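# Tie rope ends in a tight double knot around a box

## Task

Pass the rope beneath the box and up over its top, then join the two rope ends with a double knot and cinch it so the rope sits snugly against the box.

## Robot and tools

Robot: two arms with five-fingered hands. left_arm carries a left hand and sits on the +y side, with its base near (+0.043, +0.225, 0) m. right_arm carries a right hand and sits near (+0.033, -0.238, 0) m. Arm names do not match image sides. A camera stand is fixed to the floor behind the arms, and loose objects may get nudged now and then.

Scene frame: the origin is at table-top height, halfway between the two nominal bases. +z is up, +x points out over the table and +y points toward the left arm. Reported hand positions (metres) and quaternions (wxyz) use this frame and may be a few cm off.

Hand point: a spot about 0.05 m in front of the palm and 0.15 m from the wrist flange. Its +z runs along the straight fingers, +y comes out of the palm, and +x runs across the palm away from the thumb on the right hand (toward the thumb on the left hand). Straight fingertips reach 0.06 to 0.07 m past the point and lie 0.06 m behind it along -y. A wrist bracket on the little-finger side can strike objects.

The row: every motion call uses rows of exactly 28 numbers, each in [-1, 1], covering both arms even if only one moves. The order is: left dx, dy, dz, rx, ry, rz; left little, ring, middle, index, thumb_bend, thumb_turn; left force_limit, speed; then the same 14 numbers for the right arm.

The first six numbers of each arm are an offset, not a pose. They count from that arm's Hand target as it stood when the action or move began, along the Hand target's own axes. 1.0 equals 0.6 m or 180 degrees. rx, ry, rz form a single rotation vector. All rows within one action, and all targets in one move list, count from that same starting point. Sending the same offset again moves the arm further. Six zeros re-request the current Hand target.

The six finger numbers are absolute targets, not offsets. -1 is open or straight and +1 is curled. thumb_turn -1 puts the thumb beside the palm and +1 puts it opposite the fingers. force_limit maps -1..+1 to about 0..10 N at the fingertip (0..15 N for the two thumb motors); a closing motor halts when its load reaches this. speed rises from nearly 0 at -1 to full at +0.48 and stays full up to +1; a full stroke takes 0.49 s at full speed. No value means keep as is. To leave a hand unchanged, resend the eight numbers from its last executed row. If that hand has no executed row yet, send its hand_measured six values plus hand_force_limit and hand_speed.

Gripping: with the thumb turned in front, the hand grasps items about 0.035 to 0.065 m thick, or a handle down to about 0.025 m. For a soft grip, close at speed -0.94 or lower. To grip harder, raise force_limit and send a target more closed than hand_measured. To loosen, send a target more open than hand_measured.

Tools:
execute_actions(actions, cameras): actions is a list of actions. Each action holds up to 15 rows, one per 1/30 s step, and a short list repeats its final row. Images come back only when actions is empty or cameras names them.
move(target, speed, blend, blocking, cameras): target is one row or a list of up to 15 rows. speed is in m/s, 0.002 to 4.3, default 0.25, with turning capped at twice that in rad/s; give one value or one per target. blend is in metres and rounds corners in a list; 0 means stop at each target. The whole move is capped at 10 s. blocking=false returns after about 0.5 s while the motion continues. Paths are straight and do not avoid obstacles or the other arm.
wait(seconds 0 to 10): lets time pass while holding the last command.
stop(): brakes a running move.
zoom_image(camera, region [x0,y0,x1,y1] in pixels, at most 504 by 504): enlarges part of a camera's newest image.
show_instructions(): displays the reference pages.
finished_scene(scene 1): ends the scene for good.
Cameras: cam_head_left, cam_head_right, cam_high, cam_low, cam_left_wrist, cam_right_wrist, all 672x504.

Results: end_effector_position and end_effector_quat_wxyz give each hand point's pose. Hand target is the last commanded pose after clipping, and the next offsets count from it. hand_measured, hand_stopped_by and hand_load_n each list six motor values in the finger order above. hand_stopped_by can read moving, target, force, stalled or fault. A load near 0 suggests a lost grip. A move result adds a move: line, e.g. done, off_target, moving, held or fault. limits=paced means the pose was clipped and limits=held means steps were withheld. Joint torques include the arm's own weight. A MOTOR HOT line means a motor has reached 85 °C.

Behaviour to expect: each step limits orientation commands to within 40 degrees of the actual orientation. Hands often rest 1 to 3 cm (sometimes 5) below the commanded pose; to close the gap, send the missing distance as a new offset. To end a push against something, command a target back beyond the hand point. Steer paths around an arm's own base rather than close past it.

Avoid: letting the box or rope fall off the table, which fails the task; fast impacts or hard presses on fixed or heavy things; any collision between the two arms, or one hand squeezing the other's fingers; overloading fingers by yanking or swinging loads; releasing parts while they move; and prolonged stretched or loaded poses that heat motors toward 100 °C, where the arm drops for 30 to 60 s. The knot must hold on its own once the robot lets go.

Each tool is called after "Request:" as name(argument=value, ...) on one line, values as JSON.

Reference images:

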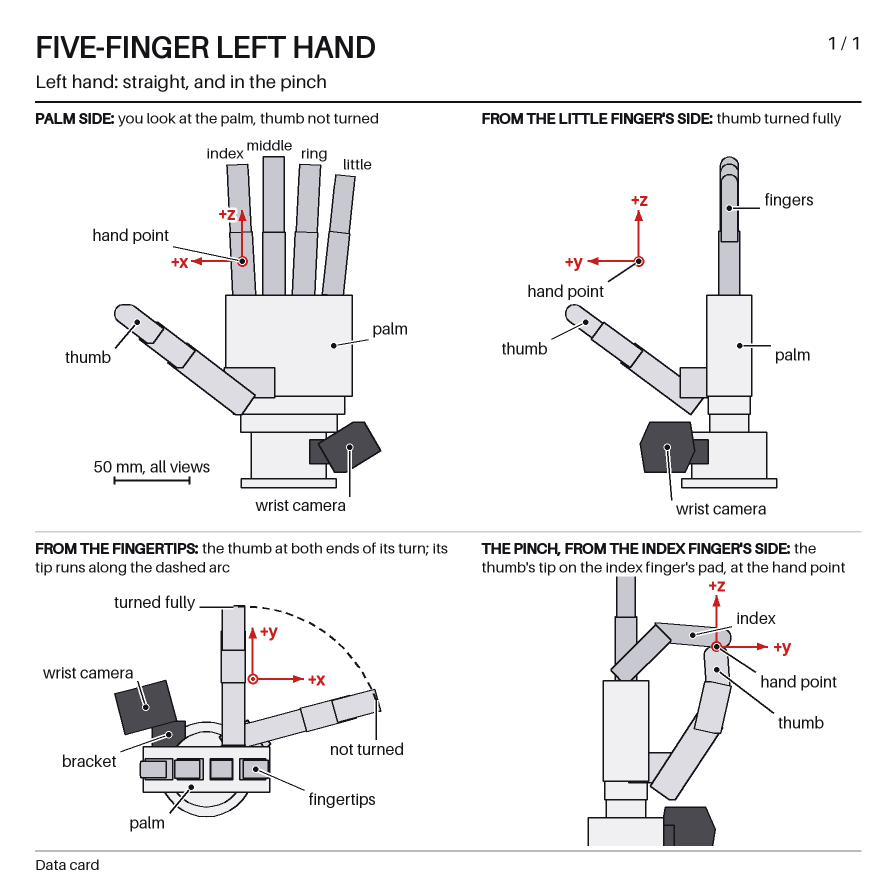

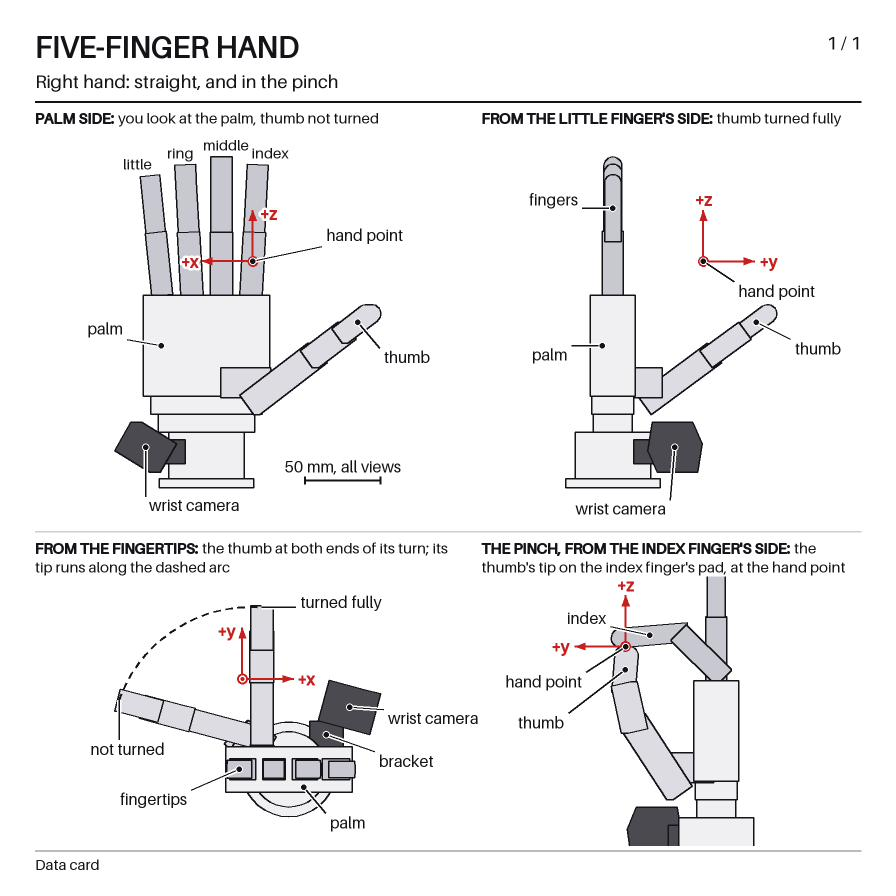

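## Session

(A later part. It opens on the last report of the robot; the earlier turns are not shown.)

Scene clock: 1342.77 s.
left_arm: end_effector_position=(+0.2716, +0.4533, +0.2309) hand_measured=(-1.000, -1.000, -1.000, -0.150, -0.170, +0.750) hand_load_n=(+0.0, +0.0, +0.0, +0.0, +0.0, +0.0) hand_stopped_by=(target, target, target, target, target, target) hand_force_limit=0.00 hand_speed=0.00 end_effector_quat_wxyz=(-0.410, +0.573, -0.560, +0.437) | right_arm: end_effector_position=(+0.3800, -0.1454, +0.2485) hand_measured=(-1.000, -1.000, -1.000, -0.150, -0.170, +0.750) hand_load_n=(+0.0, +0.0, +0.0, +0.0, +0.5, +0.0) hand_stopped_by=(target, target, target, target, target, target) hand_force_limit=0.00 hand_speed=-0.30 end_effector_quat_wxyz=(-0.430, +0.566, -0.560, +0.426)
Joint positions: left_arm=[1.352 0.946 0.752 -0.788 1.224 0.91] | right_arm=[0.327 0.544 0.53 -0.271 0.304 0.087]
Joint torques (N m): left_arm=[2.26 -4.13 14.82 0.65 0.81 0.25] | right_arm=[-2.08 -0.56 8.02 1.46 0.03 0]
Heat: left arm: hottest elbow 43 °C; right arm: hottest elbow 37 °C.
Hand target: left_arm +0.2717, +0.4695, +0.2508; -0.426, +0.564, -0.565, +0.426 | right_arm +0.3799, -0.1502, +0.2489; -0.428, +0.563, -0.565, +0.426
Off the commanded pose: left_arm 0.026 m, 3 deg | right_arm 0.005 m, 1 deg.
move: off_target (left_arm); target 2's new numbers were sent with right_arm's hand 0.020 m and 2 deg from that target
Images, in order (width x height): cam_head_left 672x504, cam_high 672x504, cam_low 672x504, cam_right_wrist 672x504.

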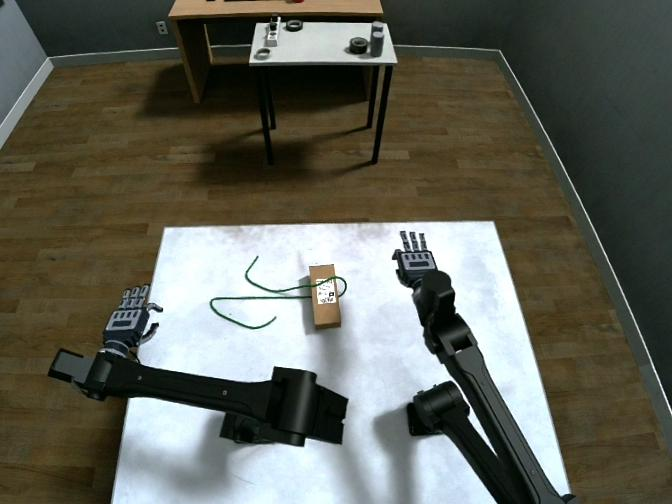

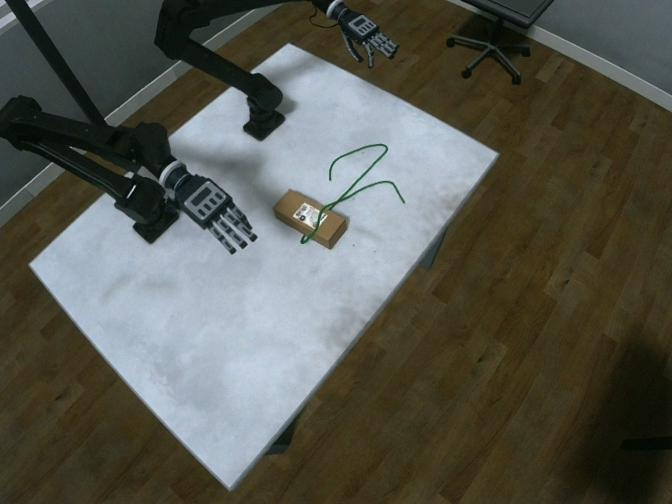

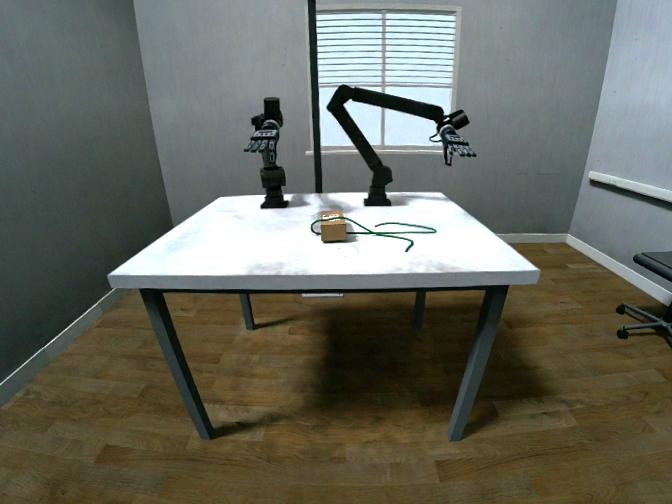

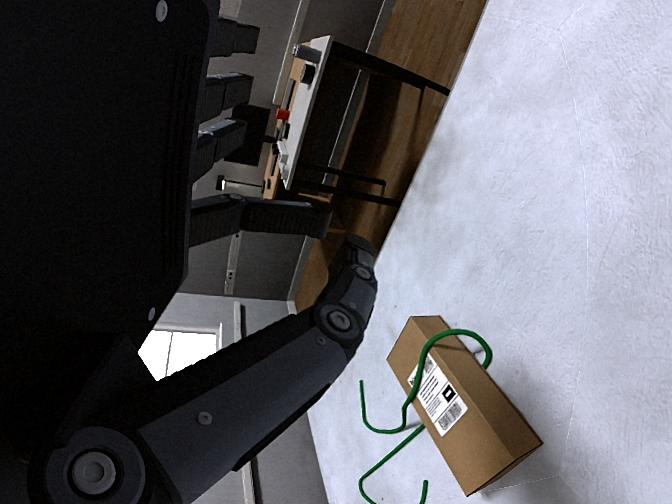

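Request:
move(target=[0.5408, 0.1332, 0.3815, -0.2444, 0, 0, -1, -1, -1, -1, -0.17, 0.75, 0, 0, 0, 0, 0, 0, 0, 0, -1, -1, -1, -0.15, -0.17, 0.75, 0, -0.3], speed=0.2, cameras=["cam_left_wrist","cam_high","cam_head_left"])

Scene clock: 1369.27 s.
left_arm: end_effector_position=(+0.4514, +0.1517, +0.0934) hand_measured=(-1.000, -1.000, -1.000, -1.000, -0.170, +0.750) hand_load_n=(+0.0, +0.0, +0.0, -0.5, +0.0, +0.0) hand_stopped_by=(target, target, target, target, target, target) hand_force_limit=0.00 hand_speed=0.00 end_effector_quat_wxyz=(-0.175, +0.685, -0.687, +0.170) | right_arm: end_effector_position=(+0.3800, -0.1454, +0.2485) hand_measured=(-1.000, -1.000, -1.000, -0.150, -0.170, +0.750) hand_load_n=(+0.0, -0.5, +0.0, +0.0, +0.0, +0.5) hand_stopped_by=(target, target, target, target, target, target) hand_force_limit=0.00 hand_speed=-0.30 end_effector_quat_wxyz=(-0.430, +0.566, -0.560, +0.426)
Joint positions: left_arm=[-0.118 1.305 0.887 -0.663 -0.061 -0.1] | right_arm=[0.327 0.544 0.53 -0.271 0.304 0.087]
Joint torques (N m): left_arm=[0.5 -9.05 13.89 0.75 -0.2 0.07] | right_arm=[-2.02 -0.03 8.01 1.44 0.01 0]
Heat: left arm: hottest elbow 44 °C; right arm: hottest elbow 36 °C.
Hand target: left_arm +0.4698, +0.1450, +0.1110; -0.184, +0.683, -0.683, +0.183 | right_arm +0.3799, -0.1502, +0.2489; -0.428, +0.563, -0.565, +0.426
Off the commanded pose: left_arm 0.026 m, 2 deg | right_arm 0.005 m, 1 deg.
move: off_target (left_arm)
Images, in order (width x height): cam_head_left 672x504, cam_high 672x504, cam_left_wrist 672x504.

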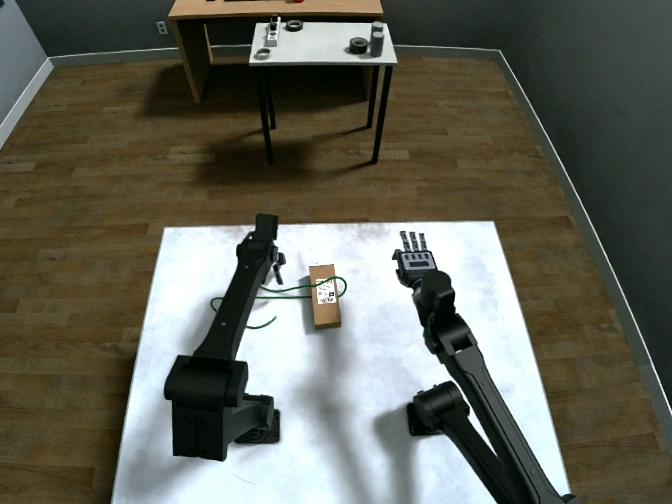

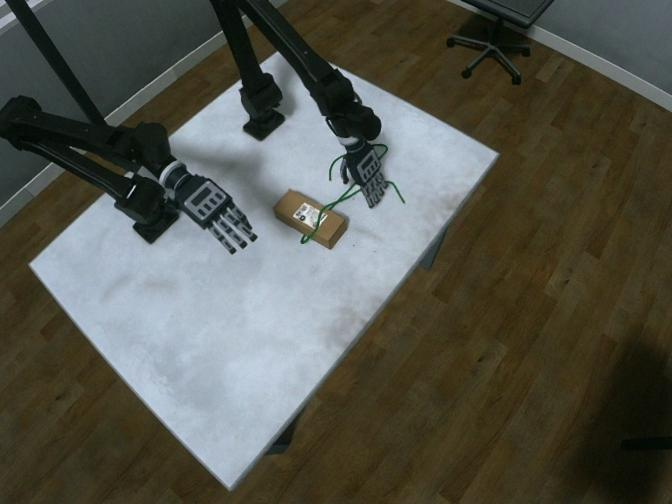

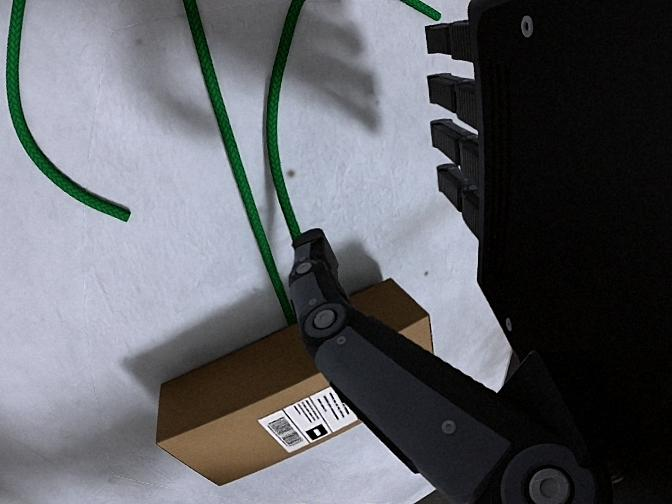

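Request:
move(target=[[0, 0.0583, 0.101, 0, 0, 0, -1, -1, -1, -1, -0.17, 0.75, 0, 0, 0, 0, 0, 0, 0, 0, -1, -1, -1, -0.15, -0.17, 0.75, 0, -0.3],[-0.3167, 0.0872, 0.0843, 0, 0, 0, -1, -1, -1, -1, -0.17, 0.75, 0, 0, 0, 0, 0, 0, 0, 0, -1, -1, -1, -0.15, -0.17, 0.75, 0, -0.3]], speed=0.1, cameras=["cam_left_wrist","cam_high","cam_head_left"])

Request:
zoom_image(camera="cam_high", region=[270, 90, 430, 250])

Scene clock: 1377.40 s.
left_arm: end_effector_position=(+0.4475, +0.3214, +0.0453) hand_measured=(-1.000, -1.000, -1.000, -1.000, -0.170, +0.750) hand_load_n=(+0.0, +0.0, +0.5, +0.0, +0.0, +0.0) hand_stopped_by=(target, target, target, target, target, target) hand_force_limit=0.00 hand_speed=0.00 end_effector_quat_wxyz=(-0.188, +0.675, -0.686, +0.196) | right_arm: end_effector_position=(+0.3800, -0.1454, +0.2485) hand_measured=(-1.000, -1.000, -1.000, -0.150, -0.170, +0.750) hand_load_n=(+0.0, +0.0, +0.0, +0.0, +0.0, +0.0) hand_stopped_by=(target, target, target, target, target, target) hand_force_limit=0.00 hand_speed=-0.30 end_effector_quat_wxyz=(-0.430, +0.566, -0.560, +0.426)
Joint positions: left_arm=[0.35 1.391 0.812 -0.475 0.195 0.315] | right_arm=[0.327 0.544 0.53 -0.271 0.304 0.087]
Joint torques (N m): left_arm=[2.96 -7.77 11.04 0.47 -0.38 0.27] | right_arm=[-2.08 -0.09 8.01 1.44 0.01 0]
Heat: left arm: hottest elbow 43 °C; right arm: hottest elbow 36 °C.
Hand target: left_arm +0.4500, +0.3351, +0.0412; -0.184, +0.683, -0.683, +0.183 | right_arm +0.3799, -0.1502, +0.2489; -0.428, +0.563, -0.565, +0.426
Off the commanded pose: left_arm 0.015 m, 2 deg | right_arm 0.005 m, 1 deg.
move: off_target (left_arm)
Images, in order (width x height): cam_head_left 672x504, cam_high 672x504, cam_left_wrist 672x504.

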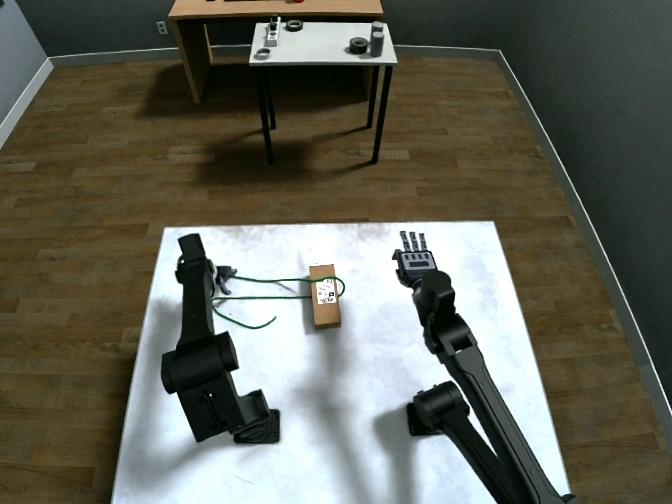

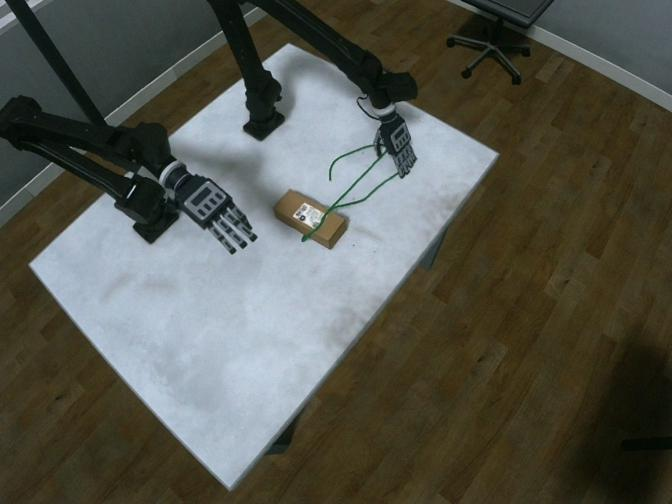

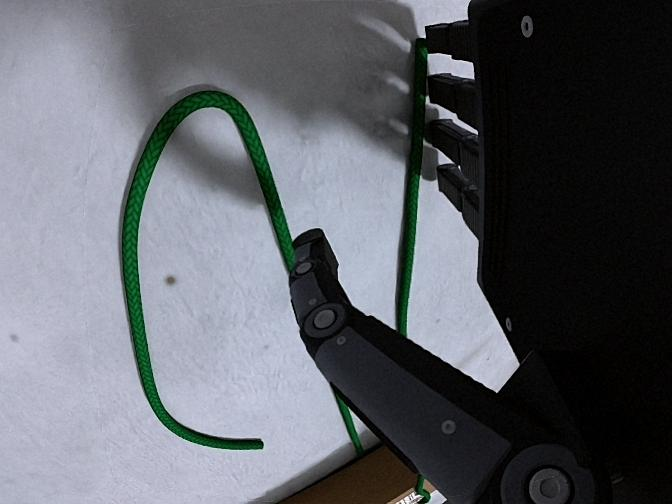

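Scaled by 3.150 from the camera's 672x504 image, which has a finer 960x720 frame.

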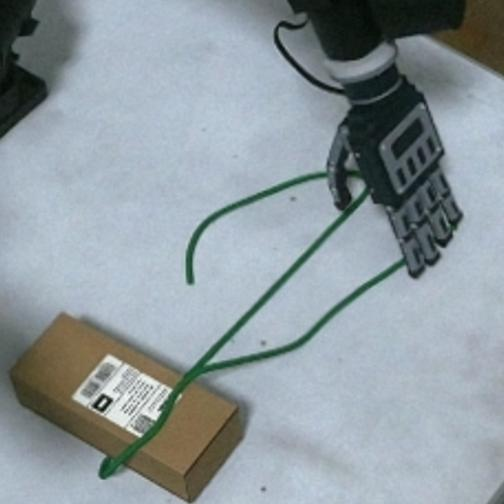

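Request:
move(target=[[0, -0.0667, -0.1155, 0, 0, 0, -1, -1, -1, -1, -0.17, 0.75, 0, 0, 0, 0, 0, 0, 0, 0, -1, -1, -1, -0.15, -0.17, 0.75, 0, -0.3],[-0.225, 0.0848, -0.4531, 0.2444, 0, 0, -1, -1, -1, -0.15, -0.17, 0.75, 0, 0, -0.5, 0.0937, -0.0258, 0, -0.1178, -0.0326, -1, -1, -1, -0.15, -0.17, 0.75, 0, -0.3],[-0.225, 0.0848, -0.4531, 0.2444, 0, 0, -1, -1, -1, -0.15, -0.17, 0.75, 0, 0, -0.6167, 0.3125, -0.0103, 0, -0.1178, -0.0326, -1, -1, -1, -0.15, -0.17, 0.75, 0, -0.3]], speed=0.2, cameras=["cam_right_wrist","cam_high","cam_head_left"])

Request:
zoom_image(camera="cam_head_left", region=[190, 230, 360, 350])

Scene clock: 1421.10 s.
left_arm: end_effector_position=(+0.2701, +0.4547, +0.2326) hand_measured=(-1.000, -1.000, -1.000, -0.150, -0.170, +0.750) hand_load_n=(+0.0, +0.0, +0.0, +0.0, +0.0, +0.0) hand_stopped_by=(target, target, target, target, target, target) hand_force_limit=0.00 hand_speed=0.00 end_effector_quat_wxyz=(-0.411, +0.572, -0.560, +0.436) | right_arm: end_effector_position=(+0.3243, +0.2046, +0.0599) hand_measured=(-1.000, -1.000, -1.000, -0.150, -0.170, +0.750) hand_load_n=(+0.0, -0.5, +0.0, +0.0, +0.0, +0.0) hand_stopped_by=(target, target, target, target, target, target) hand_force_limit=0.00 hand_speed=-0.30 end_effector_quat_wxyz=(-0.483, +0.672, -0.443, +0.346)
Joint positions: left_arm=[1.359 0.951 0.761 -0.807 1.229 0.929] | right_arm=[1.183 1.558 0.638 0.497 0.771 0.266]
Joint torques (N m): left_arm=[2.32 -4.25 14.46 0.69 0.82 0.24] | right_arm=[0.5 -8.12 6.67 2.45 0.44 0.11]
Heat: left arm: hottest elbow 43 °C; right arm: hottest elbow 36 °C.
Hand target: left_arm +0.2698, +0.4700, +0.2510; -0.426, +0.564, -0.565, +0.426 | right_arm +0.3236, +0.2205, +0.0715; -0.502, +0.659, -0.447, +0.337
Off the commanded pose: left_arm 0.024 m, 2 deg | right_arm 0.020 m, 3 deg.
move: off_target (left_arm, right_arm); target 2's new numbers were sent with left_arm's hand 0.024 m and 2 deg from that target
Images, in order (width x height): cam_head_left 672x504, cam_high 672x504, cam_right_wrist 672x504.

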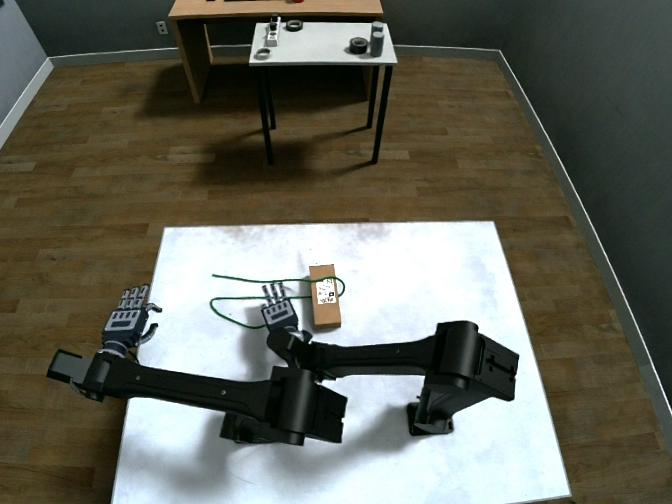

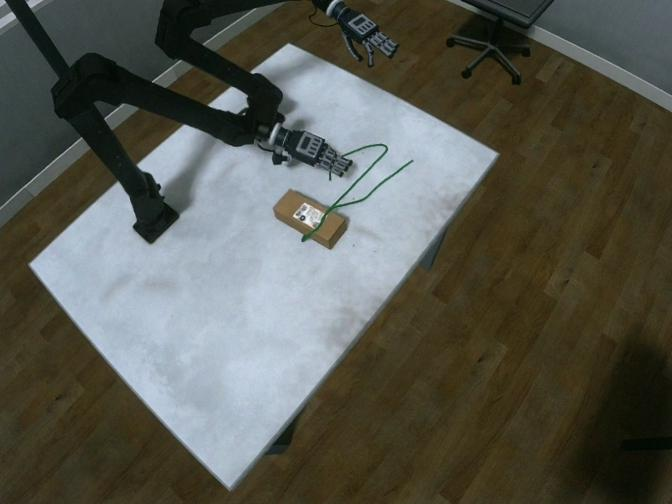

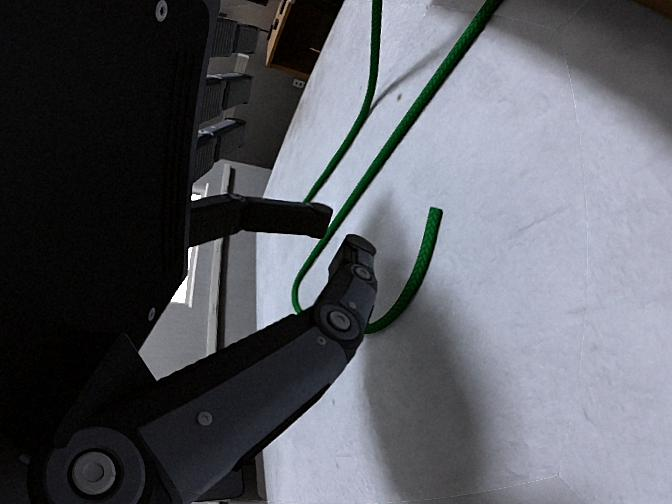

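Scaled by 2.965 from the camera's 672x504 image, which has a finer 960x720 frame.

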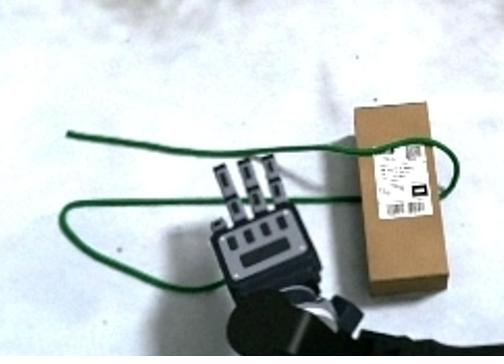

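Request:
move(target=[0, 0, 0, 0, 0, 0, -1, -1, -1, -0.15, -0.17, 0.75, 0, 0, -0.0133, 0.0627, 0.0232, 0, 0, 0, -1, -1, -1, -0.15, -0.17, 0.75, 0, -0.3], speed=0.1, cameras=["cam_right_wrist"])

Scene clock: 1430.70 s.
left_arm: end_effector_position=(+0.2701, +0.4547, +0.2326) hand_measured=(-1.000, -1.000, -1.000, -0.150, -0.170, +0.750) hand_load_n=(+0.0, +0.0, +0.0, +0.0, +0.0, +0.0) hand_stopped_by=(target, target, target, target, target, target) hand_force_limit=0.00 hand_speed=0.00 end_effector_quat_wxyz=(-0.411, +0.572, -0.560, +0.436) | right_arm: end_effector_position=(+0.3251, +0.2119, +0.0215) hand_measured=(-1.000, -1.000, -1.000, -0.150, -0.170, +0.750) hand_load_n=(+0.0, +0.0, +0.0, +0.0, +0.0, +0.0) hand_stopped_by=(target, target, target, target, target, target) hand_force_limit=0.00 hand_speed=-0.30 end_effector_quat_wxyz=(-0.483, +0.671, -0.444, +0.346)
Joint positions: left_arm=[1.359 0.951 0.761 -0.807 1.229 0.929] | right_arm=[1.189 1.686 0.638 0.623 0.779 0.271]
Joint torques (N m): left_arm=[2.32 -4.31 14.48 0.68 0.82 0.24] | right_arm=[0.67 -8.82 6.06 2.35 0.43 0.12]
Heat: left arm: hottest elbow 44 °C; right arm: hottest elbow 36 °C.
Hand target: left_arm +0.2698, +0.4700, +0.2510; -0.426, +0.564, -0.565, +0.426 | right_arm +0.3236, +0.2293, +0.0317; -0.502, +0.659, -0.447, +0.337
Off the commanded pose: left_arm 0.024 m, 2 deg | right_arm 0.020 m, 3 deg.
move: off_target (left_arm, right_arm)
Images, in order (width x height): cam_right_wrist 672x504.

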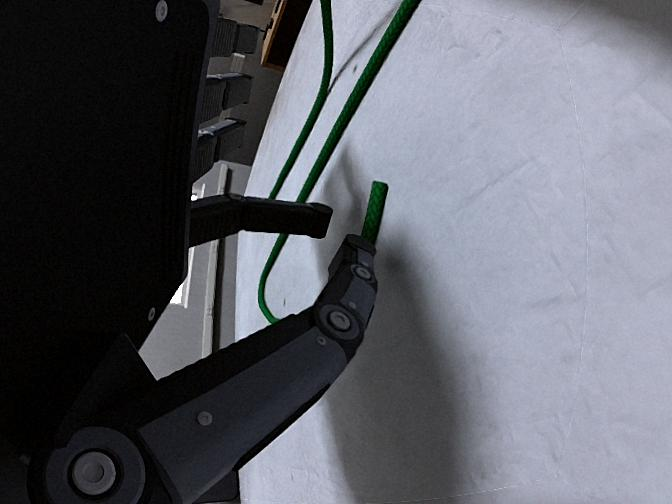

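Request:
move(target=[[0, 0, 0, 0, 0, 0, -1, -1, -1, -0.15, -0.17, 0.75, 0, 0, -0.0067, 0.0173, 0.0118, 0, 0, 0, -1, -1, -1, -0.15, -0.17, 0.75, 0, -0.3],[0, 0, 0, 0, 0, 0, -1, -1, -1, -0.15, -0.17, 0.75, 0, 0, -0.0067, 0.0213, 0.0131, 0, 0, 0, -1, -1, -1, 0.4, -0.17, 0.75, -0.1, -0.5]], speed=0.05, cameras=["cam_right_wrist"])

Request:
zoom_image(camera="cam_right_wrist", region=[250, 130, 500, 330])

Scene clock: 1444.27 s.
left_arm: end_effector_position=(+0.2701, +0.4547, +0.2326) hand_measured=(-1.000, -1.000, -1.000, -0.150, -0.170, +0.750) hand_load_n=(+0.0, +0.0, +0.0, +0.0, +0.0, +0.0) hand_stopped_by=(target, target, target, target, target, target) hand_force_limit=0.00 hand_speed=0.00 end_effector_quat_wxyz=(-0.411, +0.572, -0.560, +0.436) | right_arm: end_effector_position=(+0.3276, +0.2177, +0.0120) hand_measured=(-1.000, -1.000, -1.000, +0.212, -0.172, +0.750) hand_load_n=(+0.0, +0.0, +0.0, +8.0, +4.5, -0.5) hand_stopped_by=(target, target, target, force, target, target) hand_force_limit=-0.10 hand_speed=-0.50 end_effector_quat_wxyz=(-0.488, +0.667, -0.445, +0.346)
Joint positions: left_arm=[1.359 0.951 0.761 -0.807 1.229 0.929] | right_arm=[1.19 1.732 0.648 0.671 0.782 0.272]
Joint torques (N m): left_arm=[2.37 -4.25 14.48 0.66 0.82 0.25] | right_arm=[0.62 -8.47 6.04 2.19 0.3 0.1]
Heat: left arm: hottest elbow 44 °C; right arm: hottest elbow 36 °C.
Hand target: left_arm +0.2698, +0.4700, +0.2510; -0.426, +0.564, -0.565, +0.426 | right_arm +0.3258, +0.2348, +0.0172; -0.502, +0.659, -0.447, +0.337
Off the commanded pose: left_arm 0.024 m, 2 deg | right_arm 0.018 m, 2 deg.
move: off_target (left_arm, right_arm); target 2's new numbers were sent with right_arm's hand 0.020 m and 2 deg from that target
Images, in order (width x height): cam_right_wrist 672x504.

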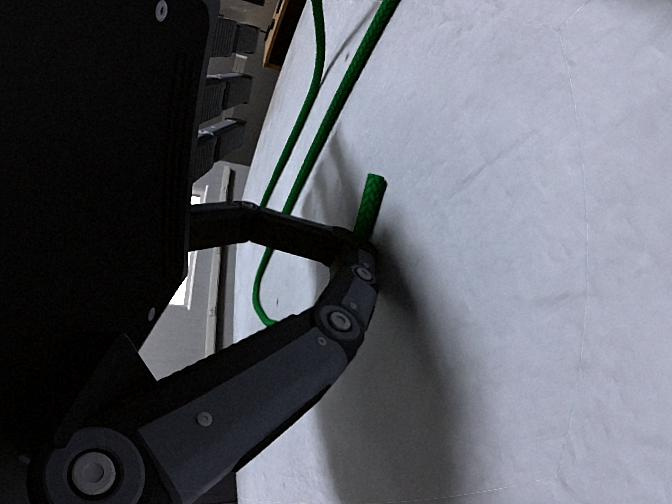

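Scaled by 2.016 from the camera's 672x504 image, which has a finer 960x720 frame.

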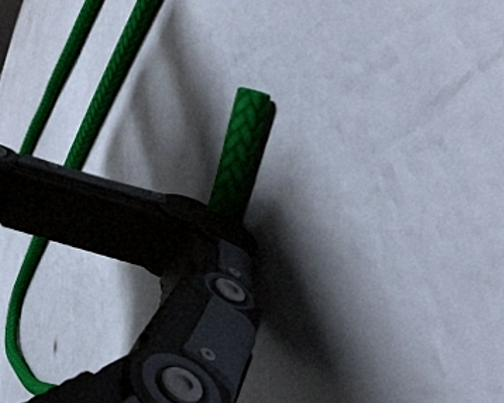

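Request:
move(target=[[0, 0, 0, 0, 0, 0, -1, -1, -1, -0.15, -0.17, 0.75, 0, 0, 0, 0, 0, 0, 0, 0, -1, -1, -1, 0.41, 0.0, 0.75, 0, -0.5],[0, 0, 0, 0, 0, 0, -1, -1, -1, -0.15, -0.17, 0.75, 0, 0, 0, -0.2082, -0.0598, 0, 0, 0, -1, -1, -1, 0.41, 0.0, 0.75, 0, -0.5],[0, 0, 0, 0, 0, 0, -1, -1, -1, -0.15, -0.17, 0.75, 0, 0, 0.0172, -0.2997, 0.12, 0, 0, 0, -1, -1, -1, 0.41, 0.0, 0.75, 0, -0.5],[0, 0, 0, 0, 0, 0, -1, -1, -1, -0.15, -0.17, 0.75, 0, 0, 0.2248, -0.2547, 0.2045, 0, 0, 0, -1, -1, -1, 0.41, 0.0, 0.75, 0, -0.5],[0, 0, 0, 0, 0, 0, -1, -1, -1, -0.15, -0.17, 0.75, 0, 0, 0.2248, -0.1057, 0.2473, 0, 0, 0, -1, -1, -1, 0.41, 0.0, 0.75, 0, -0.5]], speed=0.12, cameras=["cam_right_wrist","cam_high","cam_head_left"])

Request:
zoom_image(camera="cam_head_left", region=[190, 230, 360, 350])

Request:
zoom_image(camera="cam_high", region=[270, 90, 430, 250])

Scene clock: 1468.37 s.
left_arm: end_effector_position=(+0.2701, +0.4547, +0.2326) hand_measured=(-1.000, -1.000, -1.000, -0.150, -0.170, +0.750) hand_load_n=(+0.0, +0.0, +0.0, +0.0, +0.0, +0.0) hand_stopped_by=(target, target, target, target, target, target) hand_force_limit=0.00 hand_speed=0.00 end_effector_quat_wxyz=(-0.411, +0.572, -0.560, +0.436) | right_arm: end_effector_position=(+0.5190, +0.1729, +0.0366) hand_measured=(-1.000, -1.000, -1.000, +0.212, -0.130, +0.750) hand_load_n=(+0.0, +0.0, +0.0, +14.0, +7.0, +0.5) hand_stopped_by=(target, target, target, force, force, target) hand_force_limit=0.00 hand_speed=-0.50 end_effector_quat_wxyz=(-0.500, +0.661, -0.452, +0.329)
Joint positions: left_arm=[1.359 0.951 0.761 -0.807 1.229 0.929] | right_arm=[0.748 1.803 0.845 0.653 0.345 0.123]
Joint torques (N m): left_arm=[2.32 -4.25 14.46 0.66 0.82 0.25] | right_arm=[-1.61 -11.28 5.11 2.88 0.04 -0.19]
Heat: left arm: hottest elbow 45 °C; right arm: hottest elbow 36 °C.
Hand target: left_arm +0.2698, +0.4700, +0.2510; -0.426, +0.564, -0.565, +0.426 | right_arm +0.5248, +0.1691, +0.0378; -0.502, +0.659, -0.447, +0.337
Off the commanded pose: left_arm 0.024 m, 2 deg | right_arm 0.007 m, 1 deg.
move: off_target (left_arm)
Images, in order (width x height): cam_head_left 672x504, cam_high 672x504, cam_right_wrist 672x504.

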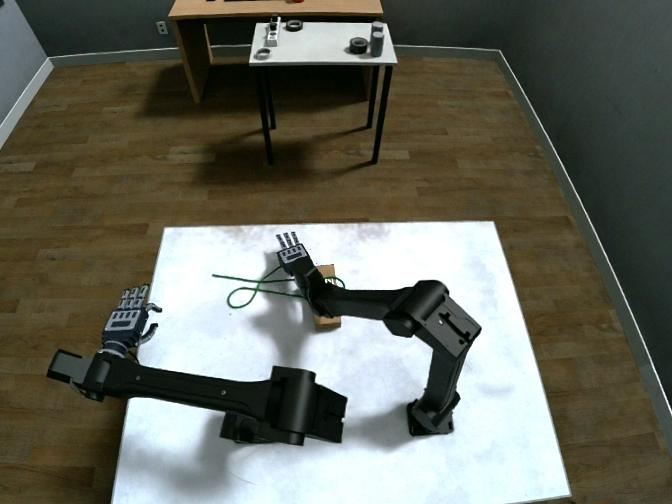

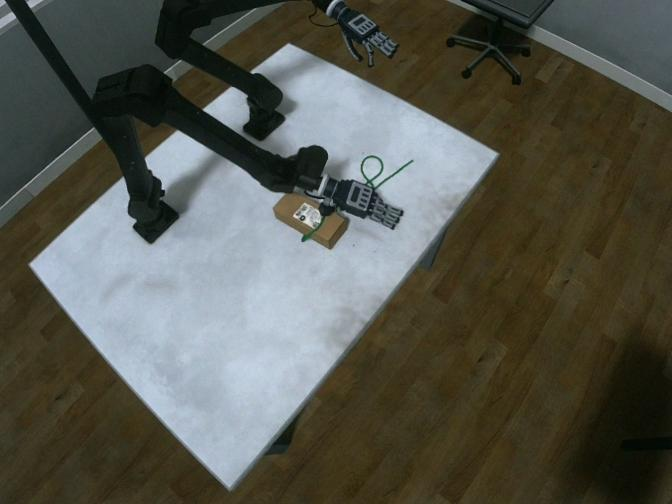

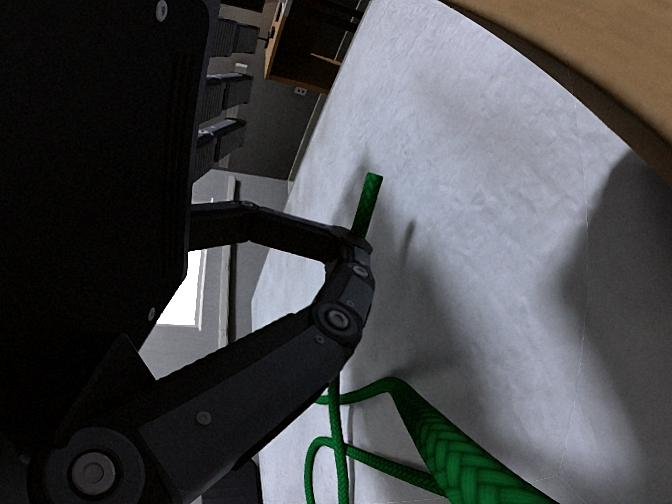

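Scaled by 2.965 from the camera's 672x504 image, which has a finer 960x720 frame.

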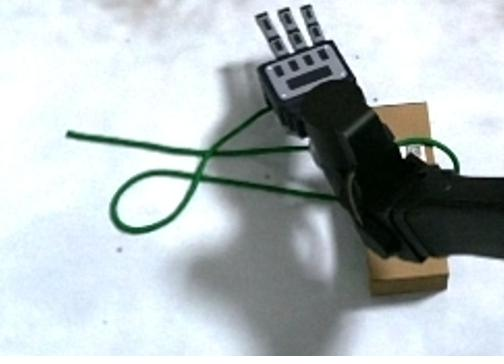

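Scaled by 3.150 from the camera's 672x504 image, which has a finer 960x720 frame.

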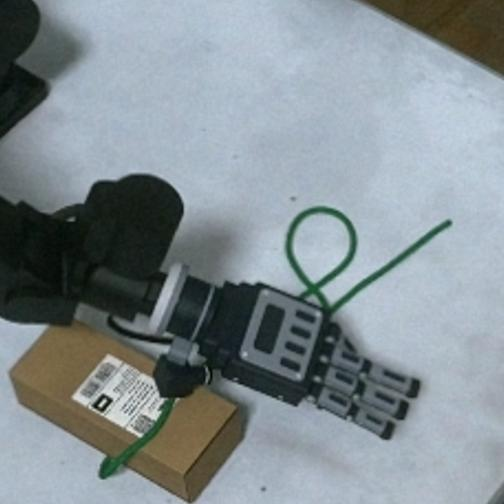

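Request:
move(target=[[0, 0, 0, 0, 0, 0, -1, -1, -1, -0.15, -0.17, 0.75, 0, 0, 0, 0.0385, 0.011, 0, 0, 0, -1, -1, -1, 0.41, 0.0, 0.75, 0, -0.5],[0, 0, 0, 0, 0, 0, -1, -1, -1, -0.15, -0.17, 0.75, 0, 0, 0, 0.0385, 0.011, 0, 0, 0, -1, -1, -1, -0.15, -0.17, 0.75, 0, -0.3],[0, 0, 0, 0, 0, 0, -1, -1, -1, -0.15, -0.17, 0.75, 0, 0, 0, -0.1602, -0.046, 0, 0, 0, -1, -1, -1, -0.15, -0.17, 0.75, 0, -0.3],[0.3083, 0.2037, 0.2925, 0, 0, 0, -1, -1, -1, -0.15, -0.17, 0.75, 0, 0, 0.4022, -0.2227, -0.5043, 0, 0.1175, 0.0337, -1, -1, -1, -0.15, -0.17, 0.75, 0, -0.3]], speed=0.2, cameras=["cam_left_wrist","cam_high","cam_head_left"])

Request:
zoom_image(camera="cam_head_left", region=[190, 230, 360, 350])

Scene clock: 1496.83 s.
left_arm: end_effector_position=(+0.4034, +0.2899, +0.0863) hand_measured=(-1.000, -1.000, -1.000, -0.150, -0.170, +0.750) hand_load_n=(+0.0, +0.0, +0.0, +0.0, +0.0, +0.0) hand_stopped_by=(target, target, target, target, target, target) hand_force_limit=0.00 hand_speed=0.00 end_effector_quat_wxyz=(-0.428, +0.566, -0.565, +0.421) | right_arm: end_effector_position=(+0.3783, -0.1450, +0.2454) hand_measured=(-1.000, -1.000, -1.000, -0.150, -0.170, +0.750) hand_load_n=(+0.0, +0.0, +0.0, +0.0, +0.0, +0.0) hand_stopped_by=(target, target, target, target, target, target) hand_force_limit=0.00 hand_speed=-0.30 end_effector_quat_wxyz=(-0.435, +0.560, -0.567, +0.419)
Joint positions: left_arm=[0.458 0.958 0.216 0.431 0.43 0.141] | right_arm=[0.323 0.537 0.52 -0.271 0.3 0.112]
Joint torques (N m): left_arm=[0.26 -2.67 7.99 2.37 0 0.06] | right_arm=[-2.02 0.03 8.14 1.44 0.01 -0.2]
Heat: left arm: hottest elbow 45 °C; right arm: hottest elbow 35 °C.
Hand target: left_arm +0.4049, +0.2851, +0.0851; -0.426, +0.564, -0.565, +0.426 | right_arm +0.3782, -0.1511, +0.2465; -0.428, +0.562, -0.566, +0.425
Off the commanded pose: left_arm 0.005 m, 1 deg | right_arm 0.006 m, 1 deg.
move: done; target 2's new numbers were sent with right_arm's hand 0.015 m and 1 deg from that target
Images, in order (width x height): cam_head_left 672x504, cam_high 672x504, cam_left_wrist 672x504.

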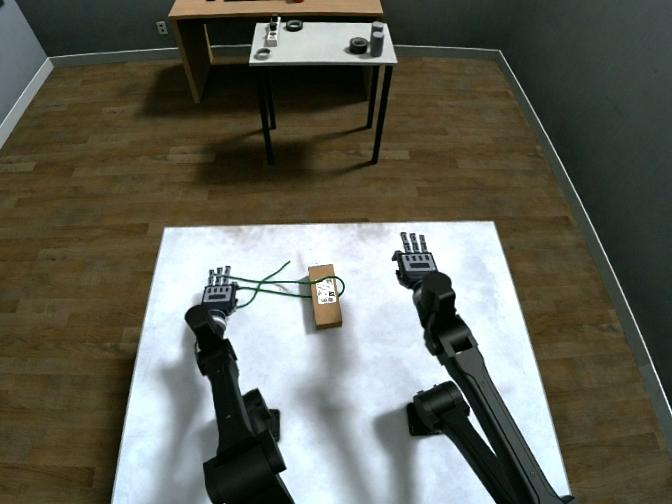

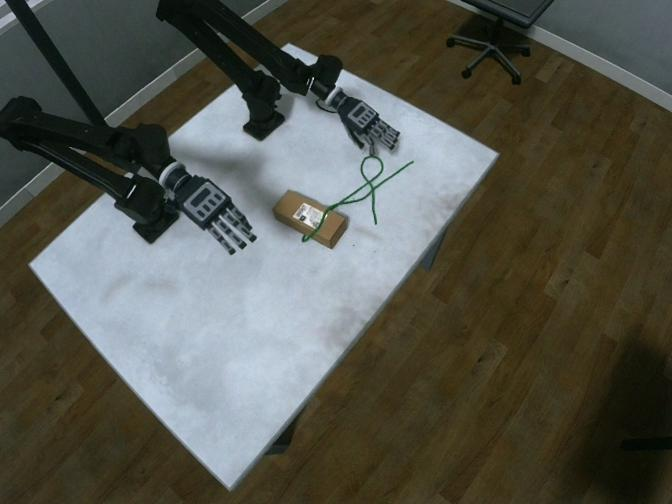

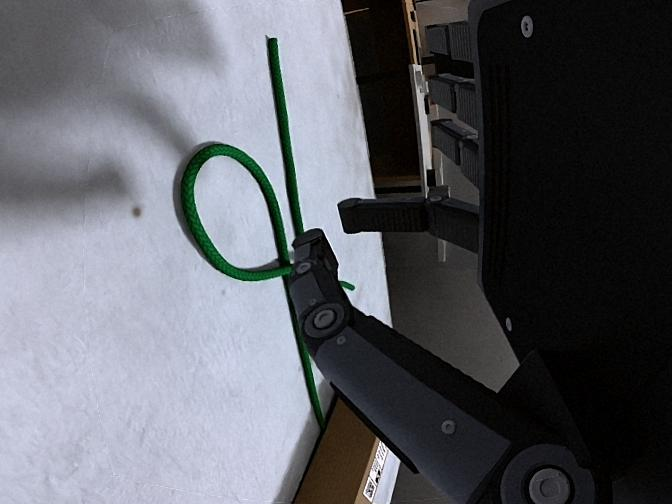

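Scaled by 2.965 from the camera's 672x504 image, which has a finer 960x720 frame.

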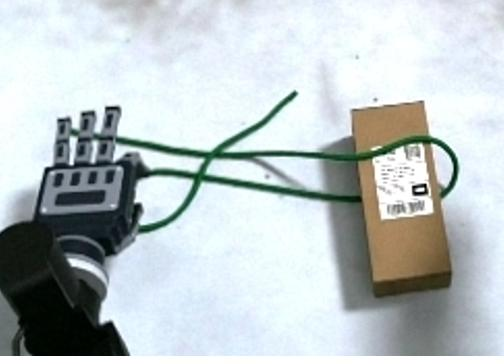

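Request:
move(target=[-0.0167, 0.0802, 0.0407, 0, 0, 0, -1, -1, -1, -0.15, -0.17, 0.75, 0, 0, 0, 0, 0, 0, 0, 0, -1, -1, -1, -0.15, -0.17, 0.75, 0, -0.3], speed=0.1, cameras=["cam_left_wrist"])

Scene clock: 1513.33 s.
left_arm: end_effector_position=(+0.4162, +0.2934, +0.0335) hand_measured=(-1.000, -1.000, -1.000, -0.150, -0.170, +0.750) hand_load_n=(+0.0, +0.0, +0.0, +0.0, +0.0, +0.0) hand_stopped_by=(target, target, target, target, target, target) hand_force_limit=0.00 hand_speed=0.00 end_effector_quat_wxyz=(-0.424, +0.563, -0.567, +0.426) | right_arm: end_effector_position=(+0.3783, -0.1450, +0.2454) hand_measured=(-1.000, -1.000, -1.000, -0.150, -0.170, +0.750) hand_load_n=(+0.0, +0.0, +0.0, +0.0, +0.0, +0.0) hand_stopped_by=(target, target, target, target, target, target) hand_force_limit=0.00 hand_speed=-0.30 end_effector_quat_wxyz=(-0.435, +0.560, -0.567, +0.419)
Joint positions: left_arm=[0.458 1.321 0.188 0.82 0.445 0.141] | right_arm=[0.323 0.537 0.52 -0.271 0.3 0.112]
Joint torques (N m): left_arm=[1.79 -4.89 5.09 2.39 0.18 0.14] | right_arm=[-2.08 0.03 8.16 1.46 0.01 -0.2]
Heat: left arm: hottest elbow 43 °C; right arm: hottest elbow 35 °C.
Hand target: left_arm +0.4152, +0.2951, +0.0323; -0.426, +0.564, -0.565, +0.426 | right_arm +0.3782, -0.1511, +0.2465; -0.428, +0.562, -0.566, +0.425
Off the commanded pose: left_arm 0.002 m, 0 deg | right_arm 0.006 m, 1 deg.
move: done
Images, in order (width x height): cam_left_wrist 672x504.

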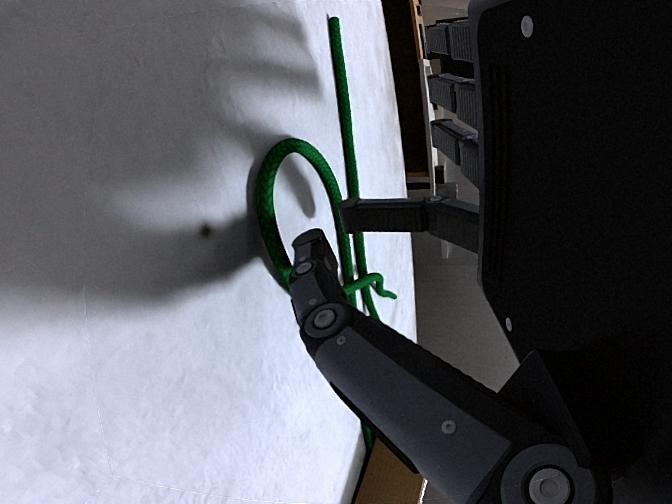

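Request:
move(target=[0, 0.0305, 0.0088, 0, 0, 0, -1, -1, -1, -0.15, -0.17, 0.75, 0, 0, 0, 0, 0, 0, 0, 0, -1, -1, -1, -0.15, -0.17, 0.75, 0, -0.3], speed=0.05, cameras=["cam_left_wrist"])

Request:
zoom_image(camera="cam_left_wrist", region=[180, 130, 430, 330])

Scene clock: 1523.83 s.
left_arm: end_effector_position=(+0.4217, +0.2955, +0.0233) hand_measured=(-1.000, -1.000, -1.000, -0.150, -0.170, +0.750) hand_load_n=(+0.0, +0.0, +0.0, -0.5, -2.0, +0.0) hand_stopped_by=(target, target, target, target, target, target) hand_force_limit=0.00 hand_speed=0.00 end_effector_quat_wxyz=(-0.435, +0.554, -0.564, +0.431) | right_arm: end_effector_position=(+0.3783, -0.1450, +0.2454) hand_measured=(-1.000, -1.000, -1.000, -0.150, -0.170, +0.750) hand_load_n=(+0.0, +0.0, +0.0, +0.0, +0.0, +0.0) hand_stopped_by=(target, target, target, target, target, target) hand_force_limit=0.00 hand_speed=-0.30 end_effector_quat_wxyz=(-0.435, +0.560, -0.567, +0.419)
Joint positions: left_arm=[0.458 1.441 0.183 0.976 0.447 0.139] | right_arm=[0.323 0.537 0.52 -0.271 0.3 0.112]
Joint torques (N m): left_arm=[1.85 -4.78 3.51 1.87 0.04 0.15] | right_arm=[-2.08 0.03 8.16 1.44 0.01 -0.2]
Heat: left arm: hottest elbow 41 °C; right arm: hottest elbow 35 °C.
Hand target: left_arm +0.4151, +0.2951, +0.0130; -0.426, +0.564, -0.565, +0.426 | right_arm +0.3782, -0.1511, +0.2465; -0.428, +0.562, -0.566, +0.425
Off the commanded pose: left_arm 0.012 m, 2 deg | right_arm 0.006 m, 1 deg.
move: off_target (left_arm)
Images, in order (width x height): cam_left_wrist 672x504.

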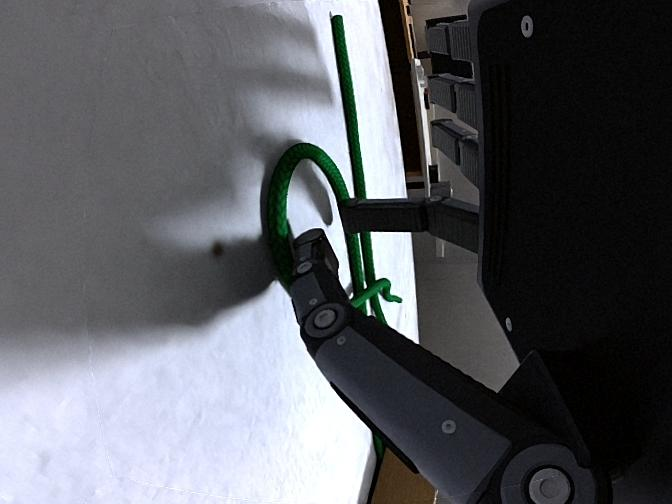

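Scaled by 2.016 from the camera's 672x504 image, which has a finer 960x720 frame.

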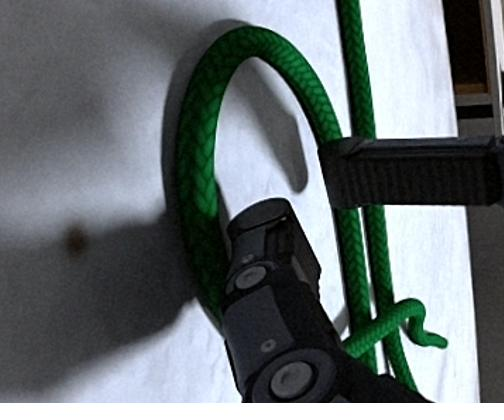

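Request:
move(target=[[0, -0.056, -0.0162, 0, 0, 0, -1, -1, -1, -0.15, -0.17, 0.75, 0, 0, 0, 0, 0, 0, 0, 0, -1, -1, -1, -0.15, -0.17, 0.75, 0, -0.3],[-0.019, -0.0497, -0.038, 0, 0, 0, -1, -1, -1, -0.15, -0.17, 0.75, 0, 0, 0, 0, 0, 0, 0, 0, -1, -1, -1, -0.15, -0.17, 0.75, 0, -0.3]], speed=0.08, cameras=["cam_left_wrist"])

Scene clock: 1540.63 s.
left_arm: end_effector_position=(+0.4037, +0.3020, +0.0467) hand_measured=(-1.000, -1.000, -1.000, -0.150, -0.170, +0.750) hand_load_n=(+0.0, +0.0, +0.0, +0.0, +0.0, +0.0) hand_stopped_by=(target, target, target, target, target, target) hand_force_limit=0.00 hand_speed=0.00 end_effector_quat_wxyz=(-0.421, +0.564, -0.565, +0.430) | right_arm: end_effector_position=(+0.3783, -0.1450, +0.2454) hand_measured=(-1.000, -1.000, -1.000, -0.150, -0.170, +0.750) hand_load_n=(+0.0, +0.0, +0.0, +0.0, +0.0, +0.0) hand_stopped_by=(target, target, target, target, target, target) hand_force_limit=0.00 hand_speed=-0.30 end_effector_quat_wxyz=(-0.435, +0.560, -0.567, +0.419)
Joint positions: left_arm=[0.526 1.214 0.183 0.709 0.515 0.154] | right_arm=[0.323 0.537 0.52 -0.271 0.3 0.112]
Joint torques (N m): left_arm=[2.26 -5.89 6.09 1.32 0.2 0.26] | right_arm=[-2.08 -0.03 8.16 1.46 0.01 -0.2]
Heat: left arm: hottest elbow 40 °C; right arm: hottest elbow 35 °C.
Hand target: left_arm +0.4014, +0.3065, +0.0480; -0.426, +0.564, -0.565, +0.426 | right_arm +0.3782, -0.1511, +0.2465; -0.428, +0.562, -0.566, +0.425
Off the commanded pose: left_arm 0.005 m, 1 deg | right_arm 0.006 m, 1 deg.
move: done
Images, in order (width x height): cam_left_wrist 672x504.

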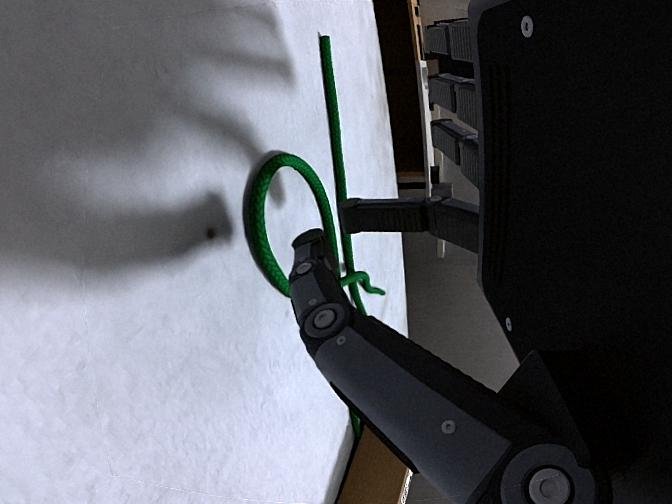

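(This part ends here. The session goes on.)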